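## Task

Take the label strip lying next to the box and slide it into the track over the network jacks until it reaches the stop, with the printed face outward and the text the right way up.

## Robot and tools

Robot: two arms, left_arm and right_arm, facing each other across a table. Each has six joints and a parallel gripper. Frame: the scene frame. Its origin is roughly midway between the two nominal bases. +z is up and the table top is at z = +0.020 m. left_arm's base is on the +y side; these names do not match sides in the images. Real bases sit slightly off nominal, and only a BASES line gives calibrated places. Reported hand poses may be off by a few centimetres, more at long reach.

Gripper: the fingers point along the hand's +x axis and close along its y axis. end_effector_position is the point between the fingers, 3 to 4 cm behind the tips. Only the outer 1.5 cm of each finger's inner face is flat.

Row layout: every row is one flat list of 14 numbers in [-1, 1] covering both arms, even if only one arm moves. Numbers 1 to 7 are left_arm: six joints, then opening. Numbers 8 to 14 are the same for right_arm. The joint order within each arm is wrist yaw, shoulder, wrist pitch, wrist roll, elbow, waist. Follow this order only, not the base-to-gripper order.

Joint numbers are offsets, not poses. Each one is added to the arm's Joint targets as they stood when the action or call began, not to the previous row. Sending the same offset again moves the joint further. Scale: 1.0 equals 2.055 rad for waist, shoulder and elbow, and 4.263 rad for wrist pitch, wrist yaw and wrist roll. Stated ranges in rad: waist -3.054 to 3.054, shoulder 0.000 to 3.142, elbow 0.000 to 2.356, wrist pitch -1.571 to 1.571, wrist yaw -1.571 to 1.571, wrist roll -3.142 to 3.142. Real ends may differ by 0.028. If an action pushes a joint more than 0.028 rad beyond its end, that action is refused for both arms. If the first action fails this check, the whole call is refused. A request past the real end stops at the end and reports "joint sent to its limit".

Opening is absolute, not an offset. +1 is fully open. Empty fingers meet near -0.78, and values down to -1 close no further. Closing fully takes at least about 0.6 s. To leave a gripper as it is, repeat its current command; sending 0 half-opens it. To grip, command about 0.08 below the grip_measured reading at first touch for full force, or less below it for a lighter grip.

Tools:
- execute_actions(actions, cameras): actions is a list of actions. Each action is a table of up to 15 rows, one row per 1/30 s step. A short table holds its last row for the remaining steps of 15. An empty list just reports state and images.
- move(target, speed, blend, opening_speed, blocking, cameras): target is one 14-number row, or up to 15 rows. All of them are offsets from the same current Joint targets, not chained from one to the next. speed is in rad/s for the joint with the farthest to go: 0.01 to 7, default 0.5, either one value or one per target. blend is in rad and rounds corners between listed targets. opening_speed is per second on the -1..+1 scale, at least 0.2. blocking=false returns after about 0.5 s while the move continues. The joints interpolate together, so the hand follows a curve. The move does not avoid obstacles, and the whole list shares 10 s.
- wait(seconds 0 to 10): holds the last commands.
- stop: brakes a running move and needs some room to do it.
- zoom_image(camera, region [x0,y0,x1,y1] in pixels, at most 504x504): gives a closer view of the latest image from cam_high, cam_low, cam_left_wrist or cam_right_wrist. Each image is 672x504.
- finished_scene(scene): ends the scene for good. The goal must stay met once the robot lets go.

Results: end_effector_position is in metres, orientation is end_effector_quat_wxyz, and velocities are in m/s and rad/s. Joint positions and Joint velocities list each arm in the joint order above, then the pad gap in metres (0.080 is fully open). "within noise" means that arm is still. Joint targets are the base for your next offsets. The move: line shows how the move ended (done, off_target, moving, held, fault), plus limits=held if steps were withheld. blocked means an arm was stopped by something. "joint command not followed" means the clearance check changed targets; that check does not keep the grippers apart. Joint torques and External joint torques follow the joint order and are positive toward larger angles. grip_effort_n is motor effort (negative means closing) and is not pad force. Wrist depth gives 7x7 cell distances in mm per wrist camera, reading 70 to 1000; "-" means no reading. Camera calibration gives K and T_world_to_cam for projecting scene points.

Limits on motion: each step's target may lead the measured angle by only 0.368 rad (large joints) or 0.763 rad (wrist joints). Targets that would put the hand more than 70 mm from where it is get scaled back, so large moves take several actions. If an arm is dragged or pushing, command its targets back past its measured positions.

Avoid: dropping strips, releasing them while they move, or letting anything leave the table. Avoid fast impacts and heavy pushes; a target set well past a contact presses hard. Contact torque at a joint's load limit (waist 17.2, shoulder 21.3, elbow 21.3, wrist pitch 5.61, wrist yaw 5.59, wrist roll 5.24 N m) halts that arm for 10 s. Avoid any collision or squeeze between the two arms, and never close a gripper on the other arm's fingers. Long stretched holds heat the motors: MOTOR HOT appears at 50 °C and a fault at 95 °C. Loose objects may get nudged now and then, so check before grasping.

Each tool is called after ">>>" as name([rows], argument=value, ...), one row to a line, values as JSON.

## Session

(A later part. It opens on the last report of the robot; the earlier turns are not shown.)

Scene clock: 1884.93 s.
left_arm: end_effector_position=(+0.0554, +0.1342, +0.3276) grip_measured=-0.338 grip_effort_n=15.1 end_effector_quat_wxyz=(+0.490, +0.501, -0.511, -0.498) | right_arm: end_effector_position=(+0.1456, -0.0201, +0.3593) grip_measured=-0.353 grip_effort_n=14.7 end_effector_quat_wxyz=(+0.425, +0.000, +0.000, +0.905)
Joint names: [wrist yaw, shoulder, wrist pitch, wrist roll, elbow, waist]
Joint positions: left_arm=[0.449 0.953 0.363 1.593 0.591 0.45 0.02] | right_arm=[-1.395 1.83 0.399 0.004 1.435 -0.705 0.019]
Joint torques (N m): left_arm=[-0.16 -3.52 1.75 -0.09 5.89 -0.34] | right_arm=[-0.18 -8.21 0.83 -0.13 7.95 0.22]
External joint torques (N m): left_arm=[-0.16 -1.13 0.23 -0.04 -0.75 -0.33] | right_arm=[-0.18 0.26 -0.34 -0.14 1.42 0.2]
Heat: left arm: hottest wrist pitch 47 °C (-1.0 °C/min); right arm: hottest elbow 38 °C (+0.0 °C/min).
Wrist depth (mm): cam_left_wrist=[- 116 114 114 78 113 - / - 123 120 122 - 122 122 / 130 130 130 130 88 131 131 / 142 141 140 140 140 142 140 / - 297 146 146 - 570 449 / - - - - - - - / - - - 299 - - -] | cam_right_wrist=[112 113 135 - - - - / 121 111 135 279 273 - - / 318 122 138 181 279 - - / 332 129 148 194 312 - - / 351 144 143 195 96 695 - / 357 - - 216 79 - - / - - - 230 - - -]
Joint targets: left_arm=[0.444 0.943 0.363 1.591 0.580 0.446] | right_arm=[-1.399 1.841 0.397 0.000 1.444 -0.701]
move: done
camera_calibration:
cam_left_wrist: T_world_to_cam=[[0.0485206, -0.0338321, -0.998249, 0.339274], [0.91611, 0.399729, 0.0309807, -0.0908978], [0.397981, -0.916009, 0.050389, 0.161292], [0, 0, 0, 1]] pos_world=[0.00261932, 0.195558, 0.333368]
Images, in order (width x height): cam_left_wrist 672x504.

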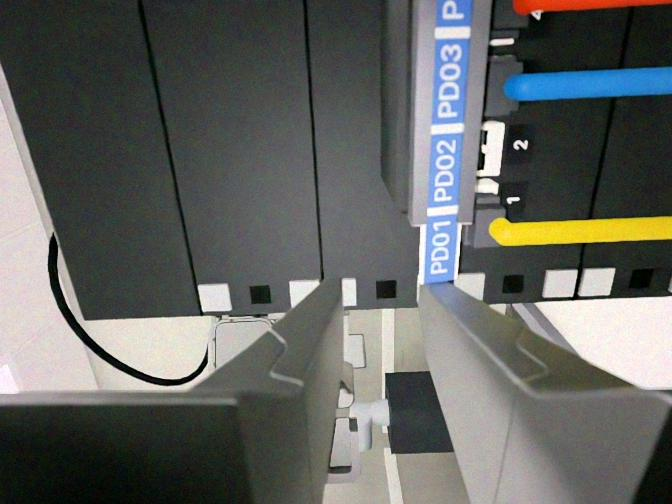

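>>> move(target=[-0.01504, -0.01251, -0.00385, 0, -0.00472, -0.03119, -0.335, 0, 0, 0, 0, 0, 0, -0.35], speed=0.035, cameras=["cam_left_wrist"])

>>> zoom_image(camera="cam_left_wrist", region=[372, 220, 492, 320])

Scene clock: 1899.87 s.
left_arm: end_effector_position=(+0.0427, +0.1343, +0.3275) grip_measured=-0.338 grip_effort_n=15.6 end_effector_quat_wxyz=(+0.490, +0.501, -0.510, -0.498) | right_arm: end_effector_position=(+0.1456, -0.0201, +0.3593) grip_measured=-0.353 grip_effort_n=14.7 end_effector_quat_wxyz=(+0.425, +0.000, +0.000, +0.905)
Joint names: [wrist yaw, shoulder, wrist pitch, wrist roll, elbow, waist]
Joint positions: left_arm=[0.385 0.927 0.346 1.593 0.582 0.386 0.02] | right_arm=[-1.395 1.83 0.399 0.004 1.435 -0.705 0.019]
Joint torques (N m): left_arm=[-0.19 -3.34 1.78 -0.09 5.94 -0.36] | right_arm=[-0.16 -8.18 0.83 -0.15 7.89 0.29]
External joint torques (N m): left_arm=[-0.19 -1.04 0.22 -0.04 -0.79 -0.35] | right_arm=[-0.16 0.38 -0.34 -0.15 1.33 0.32]
Motor temperatures (°C): left_arm=[25 24 45 24 39 22] | right_arm=[24 35 33 26 38 23]
Heat: left arm: hottest wrist pitch 45 °C (-3.0 °C/min); right arm: hottest elbow 38 °C (+0.0 °C/min).
Wrist depth (mm): cam_left_wrist=[- 116 114 115 78 98 88 / - 124 121 122 - 119 122 / 130 130 130 130 88 130 131 / 142 142 140 140 97 137 138 / - 148 148 147 - 149 152 / - - - 326 - - - / - - - 307 - - -] | cam_right_wrist=[112 112 136 - - - - / 121 111 135 177 323 - - / 317 121 138 185 306 - - / 336 128 148 197 336 - - / 352 144 143 195 96 693 - / 359 - - 217 79 - - / - - - 232 - - -]
Joint targets: left_arm=[0.380 0.917 0.347 1.591 0.570 0.381] | right_arm=[-1.399 1.841 0.397 0.000 1.444 -0.701]
move: done
camera_calibration:
cam_left_wrist: T_world_to_cam=[[0.0482708, -0.0335056, -0.998272, 0.339743], [0.916119, 0.399715, 0.0308824, -0.0792127], [0.39799, -0.916027, 0.0499897, 0.166712], [0, 0, 0, 1]] pos_world=[-0.0101809, 0.195758, 0.333268]
Images, in order (width x height): cam_left_wrist 672x504.

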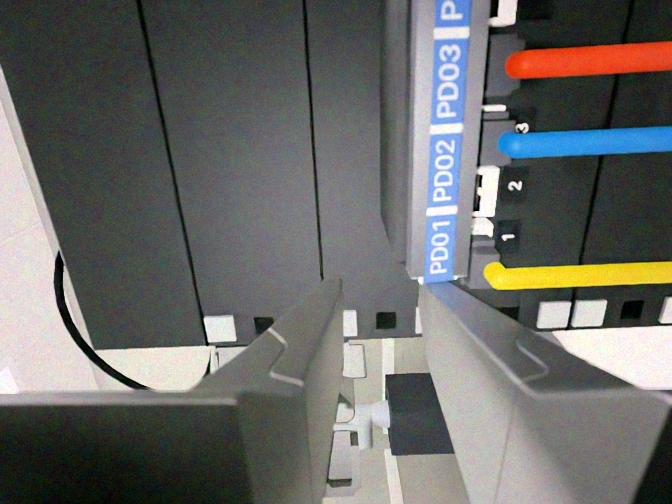

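Scaled by 4.200.

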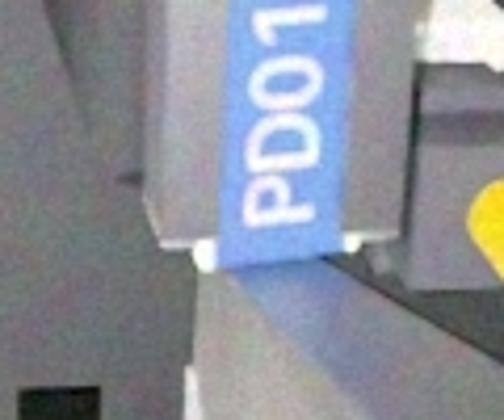

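>>> move([
  [0.00509, 0, 0, 0, 0, 0.01056, -0.335, 0, 0, 0, 0, 0, 0, -0.35],
  [0.00652, -0.00709, -0.00216, 0, -0.00261, 0.01353, -0.335, 0, 0, 0, 0, 0, 0, -0.35],
], speed=0.03, cameras=["cam_left_wrist"])

>>> zoom_image(camera="cam_left_wrist", region=[372, 220, 492, 320])

Scene clock: 1942.83 s.
left_arm: end_effector_position=(+0.0450, +0.1383, +0.3276) grip_measured=-0.338 grip_effort_n=15.6 end_effector_quat_wxyz=(+0.490, +0.501, -0.510, -0.498) | right_arm: end_effector_position=(+0.1456, -0.0201, +0.3593) grip_measured=-0.353 grip_effort_n=14.7 end_effector_quat_wxyz=(+0.425, +0.000, +0.000, +0.905)
Joint names: [wrist yaw, shoulder, wrist pitch, wrist roll, elbow, waist]
Joint positions: left_arm=[0.403 0.912 0.337 1.593 0.576 0.405 0.02] | right_arm=[-1.395 1.83 0.399 0.004 1.435 -0.705 0.019]
Joint torques (N m): left_arm=[0.15 -3.21 1.78 -0.09 5.92 0.4] | right_arm=[-0.18 -8.16 0.84 -0.14 7.96 0.26]
External joint torques (N m): left_arm=[0.15 -1.03 0.23 -0.04 -0.78 0.4] | right_arm=[-0.19 0.51 -0.35 -0.14 1.3 0.25]
Heat: left arm: hottest wrist pitch 42 °C (-5.0 °C/min); right arm: hottest elbow 38 °C (+0.0 °C/min).
Wrist depth (mm): cam_left_wrist=[- 121 118 118 81 117 90 / 125 126 126 125 - 123 124 / 134 132 134 135 96 135 135 / 148 144 144 144 119 140 143 / - 156 151 151 - 153 414 / - - - 306 - - - / - - - 308 - - -] | cam_right_wrist=[112 113 135 - - - - / 121 111 136 177 281 - - / 317 122 138 187 302 - - / 335 128 148 197 357 - - / 352 144 143 195 97 697 - / 355 - - 216 79 - - / - - - 230 - - -]
Joint targets: left_arm=[0.408 0.903 0.338 1.591 0.565 0.409] | right_arm=[-1.399 1.841 0.397 0.000 1.444 -0.701]
move: done
camera_calibration:
cam_left_wrist: T_world_to_cam=[[0.0484676, -0.0338203, -0.998252, 0.339921], [0.915667, 0.40075, 0.0308807, -0.0829599], [0.399005, -0.915563, 0.0503915, 0.169094], [0, 0, 0, 1]] pos_world=[-0.00798093, 0.199559, 0.333368]
Images, in order (width x height): cam_left_wrist 672x504.

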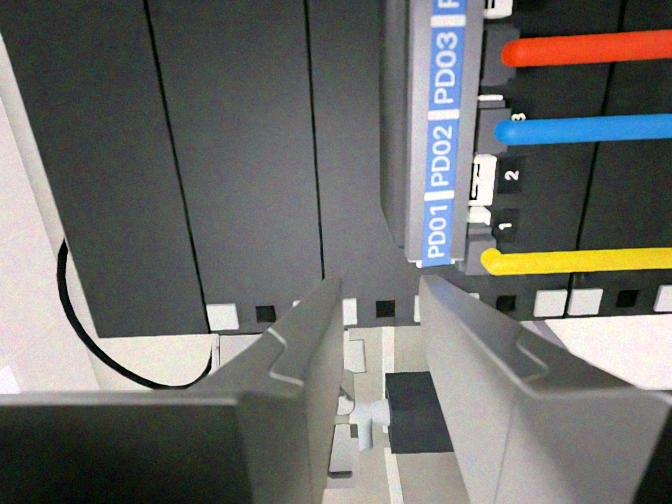

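Scaled by 4.200.

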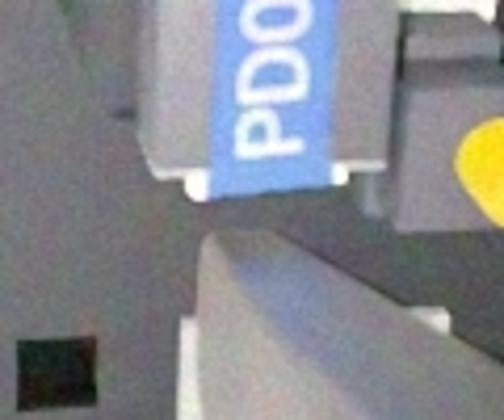

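>>> execute_actions(actions=[], cameras=["cam_low"])

>>> zoom_image(camera="cam_low", region=[436, 158, 484, 194])

Scene clock: 1986.03 s.
left_arm: end_effector_position=(+0.0449, +0.1383, +0.3273) grip_measured=-0.338 grip_effort_n=16.0 end_effector_quat_wxyz=(+0.490, +0.501, -0.510, -0.498) | right_arm: end_effector_position=(+0.1456, -0.0201, +0.3593) grip_measured=-0.353 grip_effort_n=14.7 end_effector_quat_wxyz=(+0.425, +0.000, +0.000, +0.905)
Joint names: [wrist yaw, shoulder, wrist pitch, wrist roll, elbow, waist]
Joint positions: left_arm=[0.403 0.912 0.337 1.593 0.576 0.405 0.02] | right_arm=[-1.395 1.83 0.399 0.004 1.435 -0.705 0.019]
Joint velocities: within noise
Joint torques (N m): left_arm=[0.13 -3.17 1.79 -0.1 5.96 0.34] | right_arm=[-0.18 -8.18 0.84 -0.12 7.97 0.28]
External joint torques (N m): left_arm=[0.13 -1 0.26 -0.05 -0.7 0.32] | right_arm=[-0.19 0.35 -0.33 -0.12 1.42 0.26]
Motor temperatures (°C): left_arm=[25 23 45 24 34 22] | right_arm=[24 35 33 26 38 23]
Heat: left arm: hottest wrist pitch 45 °C (+2.0 °C/min); right arm: hottest elbow 38 °C (+0.0 °C/min).
Wrist depth (mm): cam_left_wrist=[- 120 118 118 81 117 90 / - 126 126 126 - 122 125 / 134 134 135 134 93 135 135 / 148 144 144 144 119 141 143 / - 155 151 150 - 154 412 / - - - 307 - - - / - - - 308 - - -] | cam_right_wrist=[112 113 135 - - - - / 120 111 135 177 280 - - / 317 122 138 187 303 - - / 334 128 148 197 356 - - / 350 144 143 194 96 696 - / 356 - - 215 79 - - / - - - 231 - - -]
Joint targets: left_arm=[0.408 0.903 0.338 1.591 0.565 0.409] | right_arm=[-1.399 1.841 0.397 0.000 1.444 -0.701]
Tool commands: left_gripper/opening=-0.335 right_gripper/opening=-0.35
Images, in order (width x height): cam_low 672x504.

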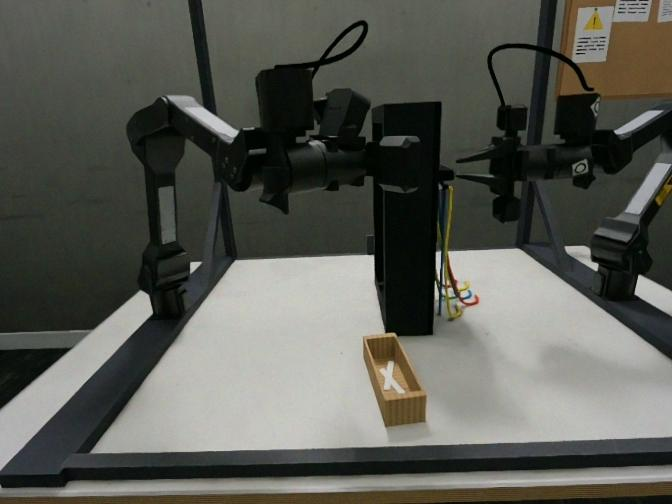

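Scaled by 10.500.

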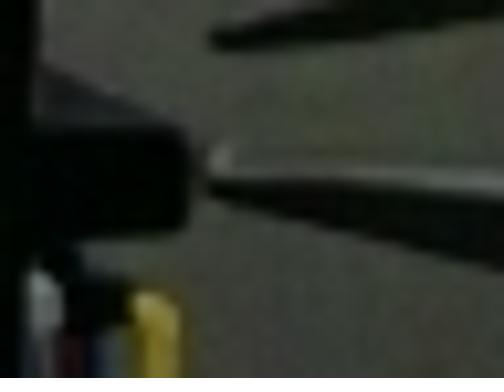

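>>> move([
  [0, -0.00127, -0.02801, 0, 0.05109, 0, -0.335, 0, 0, 0, 0, 0, 0, -0.35],
  [0, -0.00127, -0.02801, 0, 0.02715, 0, -0.335, 0, 0, 0, 0, 0, 0, -0.35],
], speed=0.1, cameras=["cam_left_wrist"])

>>> zoom_image(camera="cam_left_wrist", region=[378, 220, 498, 320])

Scene clock: 2080.00 s.
left_arm: end_effector_position=(+0.0449, +0.1384, +0.3294) grip_measured=-0.338 grip_effort_n=15.6 end_effector_quat_wxyz=(+0.482, +0.509, -0.490, -0.518) | right_arm: end_effector_position=(+0.1456, -0.0201, +0.3593) grip_measured=-0.353 grip_effort_n=14.7 end_effector_quat_wxyz=(+0.425, +0.000, +0.000, +0.905)
Joint names: [wrist yaw, shoulder, wrist pitch, wrist roll, elbow, waist]
Joint positions: left_arm=[0.403 0.908 0.217 1.593 0.632 0.405 0.02] | right_arm=[-1.395 1.83 0.399 0.004 1.435 -0.705 0.019]
Joint torques (N m): left_arm=[0.14 -3.08 1.87 -0.08 5.97 0.32] | right_arm=[-0.17 -8.24 0.84 -0.14 7.98 0.31]
External joint torques (N m): left_arm=[0.12 -0.84 0.29 -0.03 -0.82 0.32] | right_arm=[-0.17 0.34 -0.33 -0.14 1.39 0.18]
Heat: left arm: hottest wrist pitch 45 °C (+0.0 °C/min); right arm: hottest elbow 38 °C (+0.0 °C/min).
Wrist depth (mm): cam_left_wrist=[- 116 117 117 82 118 120 / - 123 123 125 93 127 128 / 127 130 133 134 98 138 142 / 138 141 142 145 119 147 147 / 285 149 148 151 - 156 389 / - - - - - - - / - - - - - - -] | cam_right_wrist=[112 112 135 320 337 - - / 121 111 136 175 278 - - / 317 122 138 185 305 - - / 334 128 147 197 569 - - / 352 145 143 195 96 686 - / 356 - - 216 79 - - / - - - 231 - - -]
Joint targets: left_arm=[0.408 0.900 0.218 1.591 0.621 0.409] | right_arm=[-1.399 1.841 0.397 0.001 1.444 -0.701]
move: done
camera_calibration:
cam_left_wrist: T_world_to_cam=[[0.0255301, 0.0227796, -0.999414, 0.335222], [0.916545, 0.398608, 0.0324986, -0.0832459], [0.399115, -0.916838, -0.010702, 0.18952], [0, 0, 0, 1]] pos_world=[-0.00790006, 0.199306, 0.33976]
Images, in order (width x height): cam_left_wrist 672x504.

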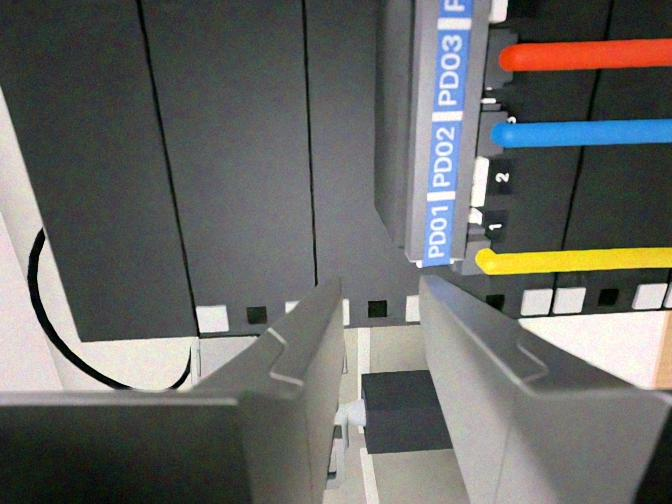

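Scaled by 4.200.

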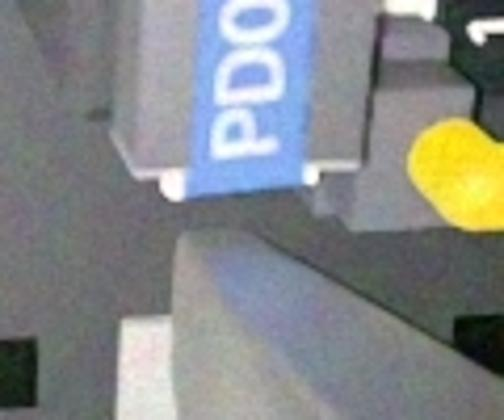

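>>> move(target=[-0.00523, -0.00234, -0.00073, 0, -0.0014, -0.01085, -0.335, 0, 0, 0, 0, 0, 0, -0.35], speed=0.03, cameras=["cam_left_wrist"])

>>> zoom_image(camera="cam_left_wrist", region=[390, 230, 480, 305])

Scene clock: 2120.40 s.
left_arm: end_effector_position=(+0.0422, +0.1382, +0.3287) grip_measured=-0.338 grip_effort_n=16.0 end_effector_quat_wxyz=(+0.481, +0.509, -0.490, -0.519) | right_arm: end_effector_position=(+0.1456, -0.0201, +0.3593) grip_measured=-0.353 grip_effort_n=14.7 end_effector_quat_wxyz=(+0.425, +0.000, +0.000, +0.905)
Joint names: [wrist yaw, shoulder, wrist pitch, wrist roll, elbow, waist]
Joint positions: left_arm=[0.39 0.904 0.214 1.593 0.629 0.391 0.02] | right_arm=[-1.395 1.83 0.399 0.004 1.435 -0.705 0.019]
Joint torques (N m): left_arm=[-0.15 -3.25 1.81 -0.08 6 -0.3] | right_arm=[-0.15 -8.12 0.83 -0.13 8 0.34]
External joint torques (N m): left_arm=[-0.17 -1.04 0.23 -0.03 -0.75 -0.29] | right_arm=[-0.15 0.57 -0.36 -0.13 1.36 0.37]
Heat: left arm: hottest wrist pitch 45 °C (-1.0 °C/min); right arm: hottest elbow 38 °C (+0.0 °C/min).
Wrist depth (mm): cam_left_wrist=[- 116 117 117 81 120 122 / - 123 123 125 96 128 130 / 127 130 133 134 100 137 142 / 138 140 142 144 102 147 150 / 281 149 149 151 - 157 392 / - - - - - - - / - - - - - - -] | cam_right_wrist=[111 112 135 292 - - - / 121 111 135 177 280 - - / 318 122 138 185 307 - - / 335 128 148 197 565 - - / 353 144 142 194 96 698 - / 358 - - 217 79 - - / - - - 231 - - -]
Joint targets: left_arm=[0.385 0.895 0.215 1.591 0.618 0.387] | right_arm=[-1.399 1.841 0.397 0.001 1.444 -0.701]
move: done
camera_calibration:
cam_left_wrist: T_world_to_cam=[[0.0256891, 0.0244538, -0.999371, 0.334348], [0.916849, 0.397842, 0.0333027, -0.0808812], [0.398406, -0.917128, -0.0122002, 0.190927], [0, 0, 0, 1]] pos_world=[-0.0104998, 0.199107, 0.33916]
Images, in order (width x height): cam_left_wrist 672x504.

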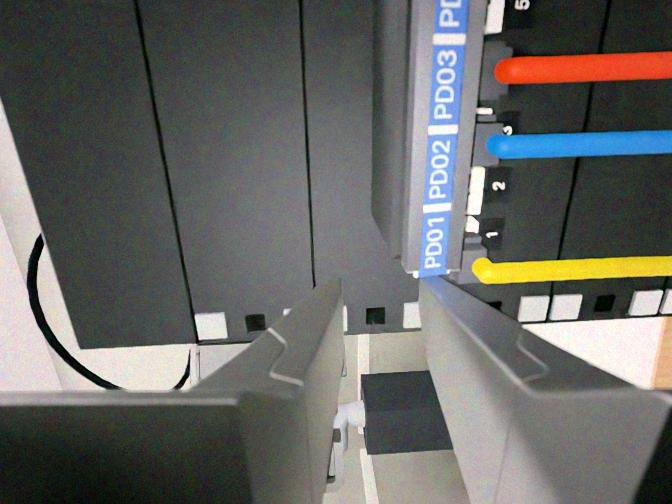

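Scaled by 5.600.

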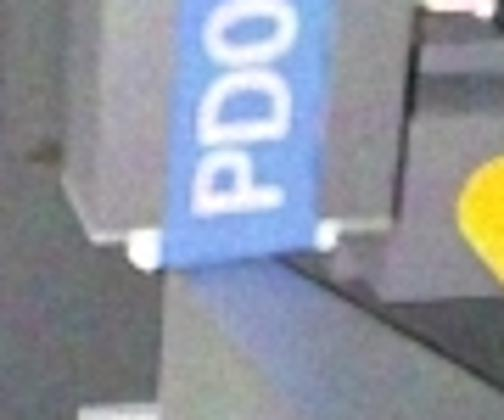

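>>> move(target=[-0.00448, -0.00336, -0.00106, 0, -0.00122, -0.00929, -0.335, 0, 0, 0, 0, 0, 0, -0.35], speed=0.025, cameras=["cam_left_wrist"])

>>> zoom_image(camera="cam_left_wrist", region=[390, 230, 480, 305])

Scene clock: 2137.00 s.
left_arm: end_effector_position=(+0.0388, +0.1383, +0.3287) grip_measured=-0.338 grip_effort_n=16.0 end_effector_quat_wxyz=(+0.481, +0.510, -0.490, -0.518) | right_arm: end_effector_position=(+0.1456, -0.0201, +0.3593) grip_measured=-0.353 grip_effort_n=14.7 end_effector_quat_wxyz=(+0.425, +0.000, +0.000, +0.905)
Joint names: [wrist yaw, shoulder, wrist pitch, wrist roll, elbow, waist]
Joint positions: left_arm=[0.37 0.898 0.21 1.593 0.627 0.372 0.02] | right_arm=[-1.395 1.83 0.399 0.004 1.435 -0.705 0.019]
Joint torques (N m): left_arm=[-0.15 -3.13 1.81 -0.09 5.96 -0.34] | right_arm=[-0.16 -8.15 0.83 -0.14 7.96 0.3]
External joint torques (N m): left_arm=[-0.17 -0.97 0.22 -0.04 -0.81 -0.33] | right_arm=[-0.15 0.53 -0.37 -0.14 1.31 0.26]
Heat: left arm: hottest wrist pitch 44 °C (-2.0 °C/min); right arm: hottest elbow 38 °C (+0.0 °C/min).
Wrist depth (mm): cam_left_wrist=[- 116 117 117 81 122 123 / - 123 123 125 96 130 132 / 127 130 133 134 99 139 142 / 138 140 142 144 102 149 150 / 153 149 149 151 - 157 164 / - - - - - - - / - - - - - - -] | cam_right_wrist=[111 112 135 - 325 - - / 121 111 135 177 330 - - / 315 122 138 185 310 - - / 333 128 147 197 565 - - / 349 144 143 195 96 695 - / 356 - - 216 79 - - / - - - 231 - - -]
Joint targets: left_arm=[0.366 0.889 0.211 1.591 0.616 0.368] | right_arm=[-1.399 1.841 0.397 0.001 1.444 -0.701]
move: done
camera_calibration:
cam_left_wrist: T_world_to_cam=[[0.0269687, 0.0244904, -0.999336, 0.334435], [0.916511, 0.39852, 0.0344999, -0.078259], [0.3991, -0.916833, -0.0116981, 0.192194], [0, 0, 0, 1]] pos_world=[-0.0139988, 0.199207, 0.339161]
Images, in order (width x height): cam_left_wrist 672x504.

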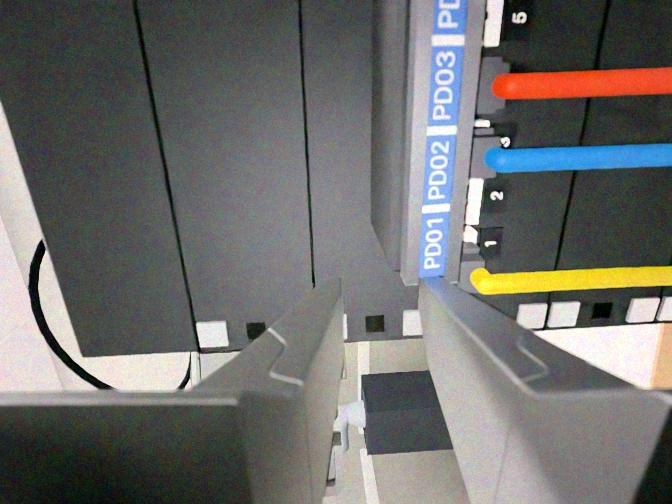

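Scaled by 5.600.

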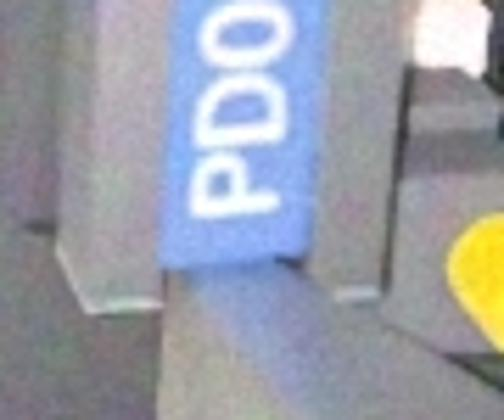

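>>> move(target=[-0.00249, -0.0019, -0.00059, 0, -0.00068, -0.00516, -0.335, 0, 0, 0, 0, 0, 0, -0.35], speed=0.02, cameras=["cam_left_wrist"])

>>> zoom_image(camera="cam_left_wrist", region=[390, 230, 480, 305])

Scene clock: 2150.37 s.
left_arm: end_effector_position=(+0.0380, +0.1385, +0.3285) grip_measured=-0.338 grip_effort_n=15.6 end_effector_quat_wxyz=(+0.482, +0.511, -0.489, -0.517) | right_arm: end_effector_position=(+0.1456, -0.0201, +0.3593) grip_measured=-0.353 grip_effort_n=14.7 end_effector_quat_wxyz=(+0.425, +0.000, +0.000, +0.905)
Joint names: [wrist yaw, shoulder, wrist pitch, wrist roll, elbow, waist]
Joint positions: left_arm=[0.357 0.894 0.208 1.593 0.625 0.364 0.02] | right_arm=[-1.395 1.83 0.399 0.004 1.435 -0.705 0.019]
Joint torques (N m): left_arm=[-0.05 -3.22 1.8 -0.09 6.01 -0.6] | right_arm=[-0.16 -8.14 0.83 -0.14 7.94 0.31]
External joint torques (N m): left_arm=[-0.07 -1.1 0.22 -0.04 -0.75 -0.6] | right_arm=[-0.16 0.46 -0.35 -0.15 1.35 0.35]
Heat: left arm: hottest wrist pitch 43 °C (-2.0 °C/min); right arm: hottest elbow 38 °C (+0.0 °C/min).
Wrist depth (mm): cam_left_wrist=[- 115 117 117 82 121 123 / - 123 122 125 95 130 132 / 128 130 133 134 97 138 142 / 138 140 142 144 102 148 150 / 154 150 149 152 - 158 165 / - - - - - - - / - - - - - - -] | cam_right_wrist=[111 113 135 - 325 - - / 121 111 136 177 327 - - / 317 122 138 185 313 - - / 336 128 148 196 568 - - / 348 144 143 195 96 704 - / 357 - - 216 79 - - / - - - 231 - - -]
Joint targets: left_arm=[0.355 0.885 0.208 1.591 0.614 0.357] | right_arm=[-1.399 1.841 0.397 0.001 1.444 -0.701]
move: done
camera_calibration:
cam_left_wrist: T_world_to_cam=[[0.0274523, 0.0252334, -0.999305, 0.334119], [0.914341, 0.403404, 0.0353046, -0.0784431], [0.404014, -0.914674, -0.0119976, 0.192198], [0, 0, 0, 1]] pos_world=[-0.0150994, 0.199012, 0.338962]
Images, in order (width x height): cam_left_wrist 672x504.

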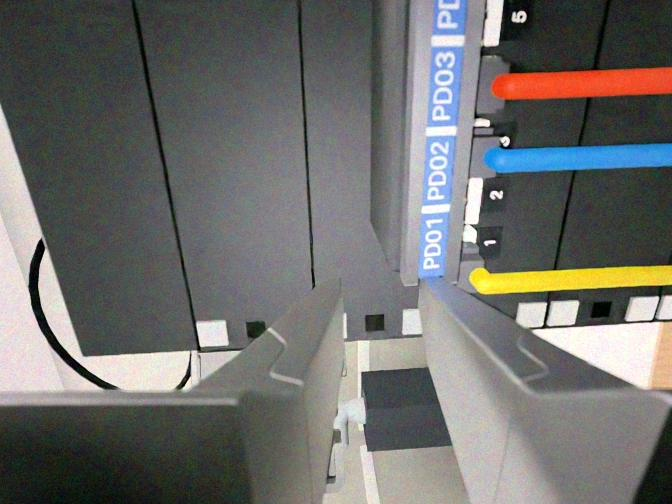

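Scaled by 5.600.

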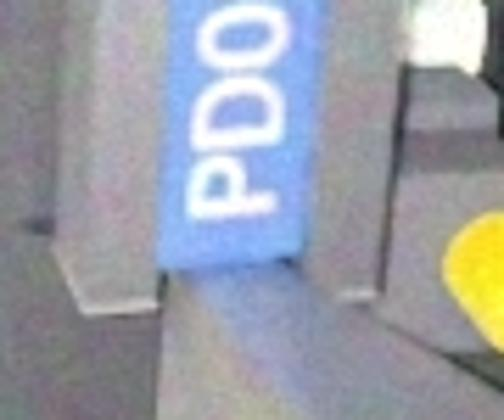

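>>> move(target=[0, 0, 0, 0, 0, -0.00584, -0.335, 0, 0, 0, 0, 0, 0, -0.35], speed=0.02, cameras=["cam_left_wrist"])

>>> zoom_image(camera="cam_left_wrist", region=[390, 230, 480, 305])

Scene clock: 2203.07 s.
left_arm: end_effector_position=(+0.0366, +0.1381, +0.3286) grip_measured=-0.338 grip_effort_n=15.6 end_effector_quat_wxyz=(+0.482, +0.511, -0.489, -0.517) | right_arm: end_effector_position=(+0.1456, -0.0201, +0.3593) grip_measured=-0.353 grip_effort_n=14.7 end_effector_quat_wxyz=(+0.425, +0.000, +0.000, +0.905)
Joint names: [wrist yaw, shoulder, wrist pitch, wrist roll, elbow, waist]
Joint positions: left_arm=[0.351 0.894 0.208 1.593 0.625 0.357 0.02] | right_arm=[-1.395 1.83 0.399 0.004 1.435 -0.705 0.019]
Joint torques (N m): left_arm=[0.14 -3.2 1.79 -0.08 5.98 -0.89] | right_arm=[-0.17 -8.21 0.84 -0.14 7.98 0.28]
External joint torques (N m): left_arm=[0.12 -1.12 0.24 -0.04 -0.68 -0.86] | right_arm=[-0.17 0.38 -0.34 -0.14 1.37 0.21]
Heat: left arm: hottest wrist pitch 42 °C (-2.0 °C/min); right arm: hottest elbow 39 °C (+1.0 °C/min).
Wrist depth (mm): cam_left_wrist=[114 115 116 117 81 121 123 / - 123 122 124 95 129 132 / 127 130 133 134 97 139 142 / 138 140 142 144 102 148 150 / 154 149 149 152 - 157 164 / - - - - - - - / - - - - - - -] | cam_right_wrist=[112 113 135 - 327 - - / 121 111 135 177 330 - - / 319 122 138 185 313 - - / 335 128 147 196 563 - - / 351 144 143 195 96 693 - / 354 - - 216 79 - - / - - - 232 - - -]
Joint targets: left_arm=[0.356 0.885 0.208 1.591 0.614 0.345] | right_arm=[-1.399 1.841 0.397 0.001 1.444 -0.701]
move: done
camera_calibration:
cam_left_wrist: T_world_to_cam=[[0.0280055, 0.0249923, -0.999295, 0.334214], [0.914812, 0.402299, 0.0356993, -0.0770805], [0.402908, -0.915167, -0.0115967, 0.192483], [0, 0, 0, 1]] pos_world=[-0.0163988, 0.198811, 0.338962]
Images, in order (width x height): cam_left_wrist 672x504.

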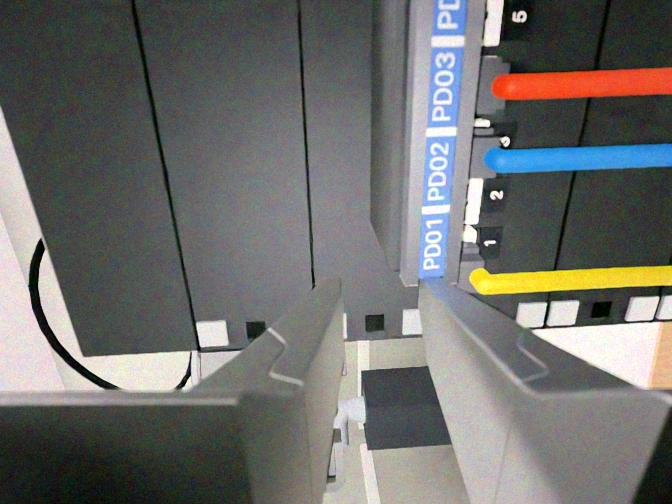

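Scaled by 5.600.

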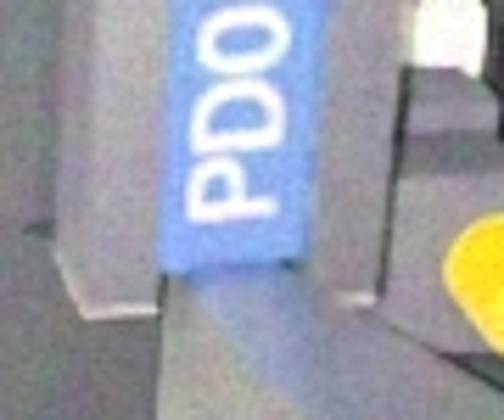

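>>> move([
  [0.00669, 0, 0, 0, 0, 0.02019, -0.335, 0, 0, 0, 0, 0, 0, -0.35],
  [0.02099, -0.05182, -0.01764, 0, -0.01479, 0.04978, -0.335, 0, 0, 0, 0, 0, 0, -0.35],
  [-0.04563, -0.08102, -0.02836, 0, -0.0217, -0.08847, -0.335, 0, 0, 0, 0, 0, 0, -0.35],
], speed=[0.03, 0.12, 0.25], cameras=["cam_left_wrist", "cam_high"])

>>> zoom_image(camera="cam_left_wrist", region=[372, 60, 492, 180])

Scene clock: 2285.70 s.
left_arm: end_effector_position=(-0.0009, +0.1630, +0.3292) grip_measured=-0.338 grip_effort_n=16.0 end_effector_quat_wxyz=(+0.478, +0.513, -0.493, -0.515) | right_arm: end_effector_position=(+0.1456, -0.0201, +0.3593) grip_measured=-0.353 grip_effort_n=14.7 end_effector_quat_wxyz=(+0.425, +0.000, +0.000, +0.905)
Joint names: [wrist yaw, shoulder, wrist pitch, wrist roll, elbow, waist]
Joint positions: left_arm=[0.166 0.726 0.086 1.593 0.581 0.168 0.02] | right_arm=[-1.395 1.83 0.399 0.004 1.435 -0.705 0.019]
Joint torques (N m): left_arm=[-0.16 -2.04 1.88 -0.09 6 -0.29] | right_arm=[-0.17 -8.21 0.85 -0.13 7.94 0.28]
External joint torques (N m): left_arm=[-0.17 -0.83 0.27 -0.04 -0.72 -0.29] | right_arm=[-0.17 0.45 -0.34 -0.13 1.3 0.25]
Heat: left arm: hottest wrist pitch 42 °C (+0.0 °C/min); right arm: hottest elbow 39 °C (+0.0 °C/min).
Wrist depth (mm): cam_left_wrist=[- 135 138 138 111 141 143 / - 144 147 147 116 155 156 / - 156 156 159 121 162 165 / - 165 169 169 128 172 177 / - 176 177 181 132 187 192 / - - - 330 - - - / - - - - - - -] | cam_right_wrist=[112 112 134 - - - - / 121 111 135 307 388 - - / 319 122 138 187 454 - - / 332 129 148 199 577 - - / 354 144 143 196 96 688 - / 357 - - 216 79 - - / - - - 231 - - -]
Joint targets: left_arm=[0.161 0.718 0.087 1.591 0.570 0.163] | right_arm=[-1.399 1.841 0.397 0.001 1.444 -0.701]
move: done
camera_calibration:
cam_left_wrist: T_world_to_cam=[[0.0392599, 0.0253124, -0.998908, 0.335145], [0.916317, 0.397793, 0.0460939, -0.0554106], [0.398525, -0.917126, -0.00757693, 0.229356], [0, 0, 0, 1]] pos_world=[-0.0537884, 0.223907, 0.339071]
Images, in order (width x height): cam_high 672x504, cam_left_wrist 672x504.

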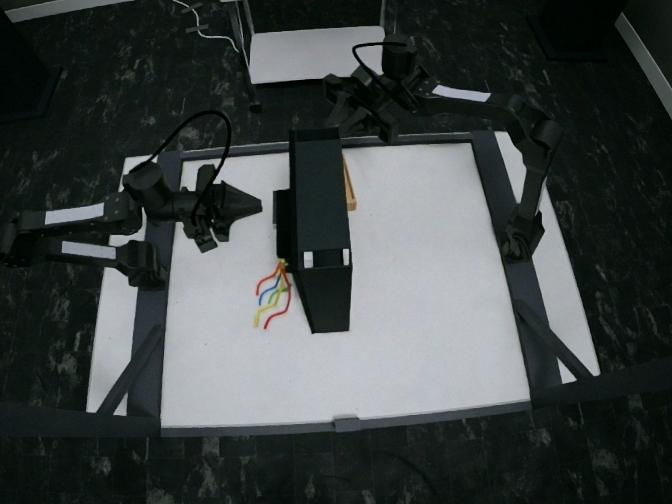

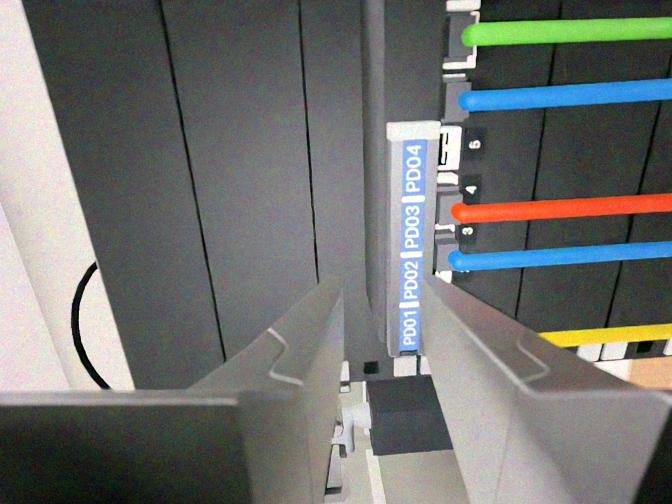

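Scaled by 4.200.

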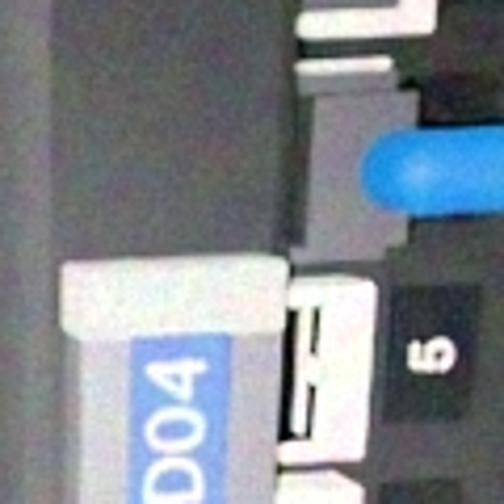

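>>> zoom_image(camera="cam_left_wrist", region=[380, 115, 446, 165])

>>> zoom_image(camera="cam_left_wrist", region=[380, 315, 446, 365])

Scaled by 7.636.

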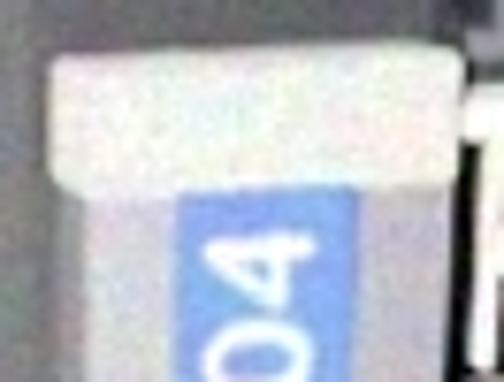

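Scaled by 7.636.

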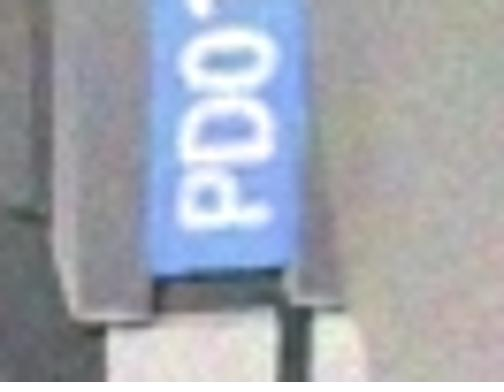

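>>> move(target=[0.2487, 0.13017, 0.04145, 0, 0.05197, 0.31192, -0.335, 0, 0, 0, 0, 0, 0, -0.35], speed=0.5, cameras=["cam_left_wrist"])

>>> zoom_image(camera="cam_left_wrist", region=[380, 20, 470, 120])

Scene clock: 2363.73 s.
left_arm: end_effector_position=(+0.0527, +0.1800, +0.3339) grip_measured=-0.338 grip_effort_n=16.0 end_effector_quat_wxyz=(+0.381, +0.380, -0.581, -0.611) | right_arm: end_effector_position=(+0.1456, -0.0201, +0.3593) grip_measured=-0.353 grip_effort_n=14.7 end_effector_quat_wxyz=(+0.425, +0.000, +0.000, +0.905)
Joint names: [wrist yaw, shoulder, wrist pitch, wrist roll, elbow, waist]
Joint positions: left_arm=[1.215 0.981 0.261 1.593 0.659 0.8 0.02] | right_arm=[-1.395 1.83 0.399 0.004 1.435 -0.705 0.019]
Joint torques (N m): left_arm=[0.19 -1.53 1.53 -0.08 9.06 0.35] | right_arm=[-0.16 -8.14 0.84 -0.13 7.97 0.28]
External joint torques (N m): left_arm=[0.15 0.79 0.33 -0.03 2.66 0.35] | right_arm=[-0.15 0.48 -0.34 -0.13 1.39 0.2]
Heat: left arm: hottest wrist pitch 47 °C (+2.0 °C/min); right arm: hottest elbow 39 °C (+0.0 °C/min).
Wrist depth (mm): cam_left_wrist=[- 192 192 193 158 196 196 / - 192 192 193 174 195 196 / - 191 191 193 156 194 195 / - 191 190 191 177 194 195 / - 327 190 191 - 192 193 / - - - - - - - / - - - 416 - - -] | cam_right_wrist=[112 112 135 - - 306 - / 120 111 135 - 303 322 - / 317 122 138 179 298 318 - / 334 129 148 197 351 - - / 348 144 143 197 94 698 - / 354 - - 216 79 - - / - - - 231 - - -]
Joint targets: left_arm=[1.221 0.985 0.264 1.591 0.676 0.804] | right_arm=[-1.399 1.841 0.397 0.001 1.444 -0.701]
move: done
camera_calibration:
cam_left_wrist: T_world_to_cam=[[-0.0128669, -0.00523819, -0.999903, 0.34592], [0.999902, -0.00557439, -0.0128377, -0.0237205], [-0.00550661, -0.999971, 0.0053094, 0.255479], [0, 0, 0, 1]] pos_world=[0.029576, 0.257152, 0.344226]
Images, in order (width x height): cam_left_wrist 672x504.

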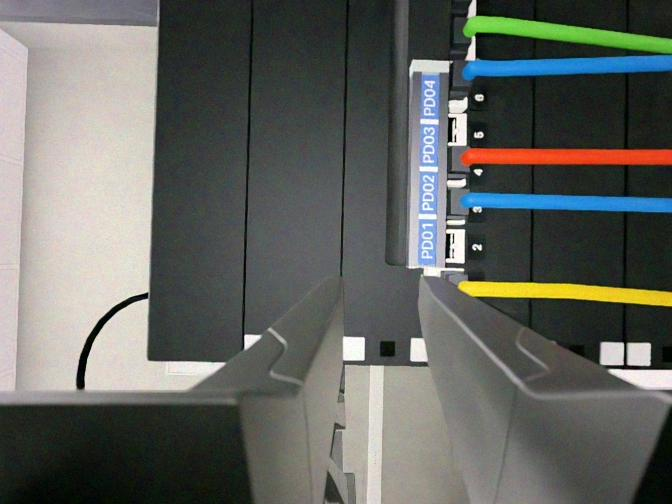

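Scaled by 5.040.

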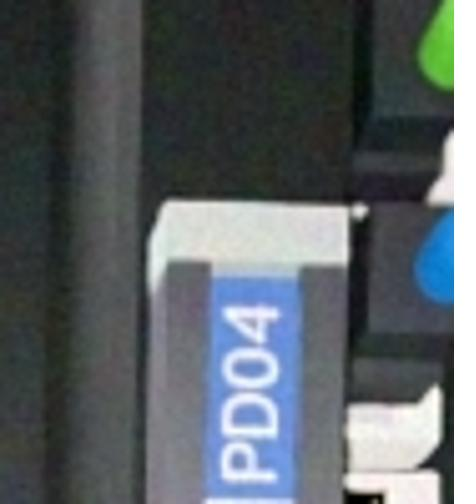

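>>> zoom_image(camera="cam_left_wrist", region=[398, 240, 464, 290])

>>> zoom_image(camera="cam_left_wrist", region=[398, 50, 464, 100])

Scaled by 7.636.

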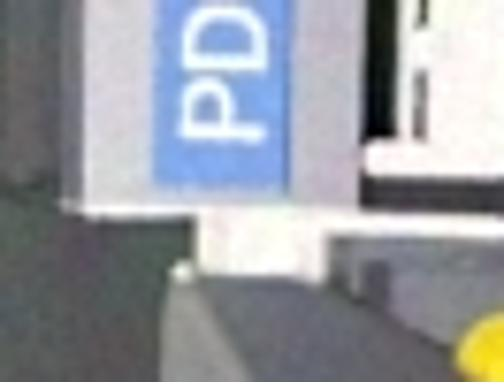

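Scaled by 7.636.

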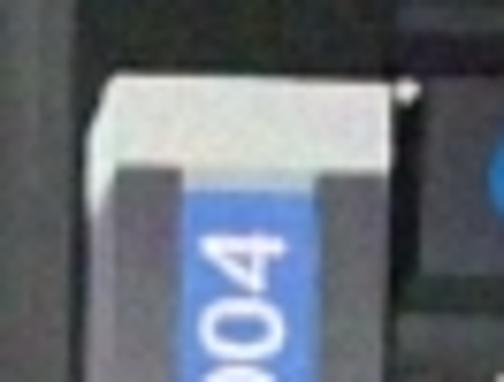

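The label strip is seated: its leading end meets the white stop with no visible gap, the printed side faces out, and PD01–PD04 reads upright from left to right. Both arms are clear of the rack, so I'm ending the scene.

>>> finished_scene(scene=2)

The scene is finished: the task was done.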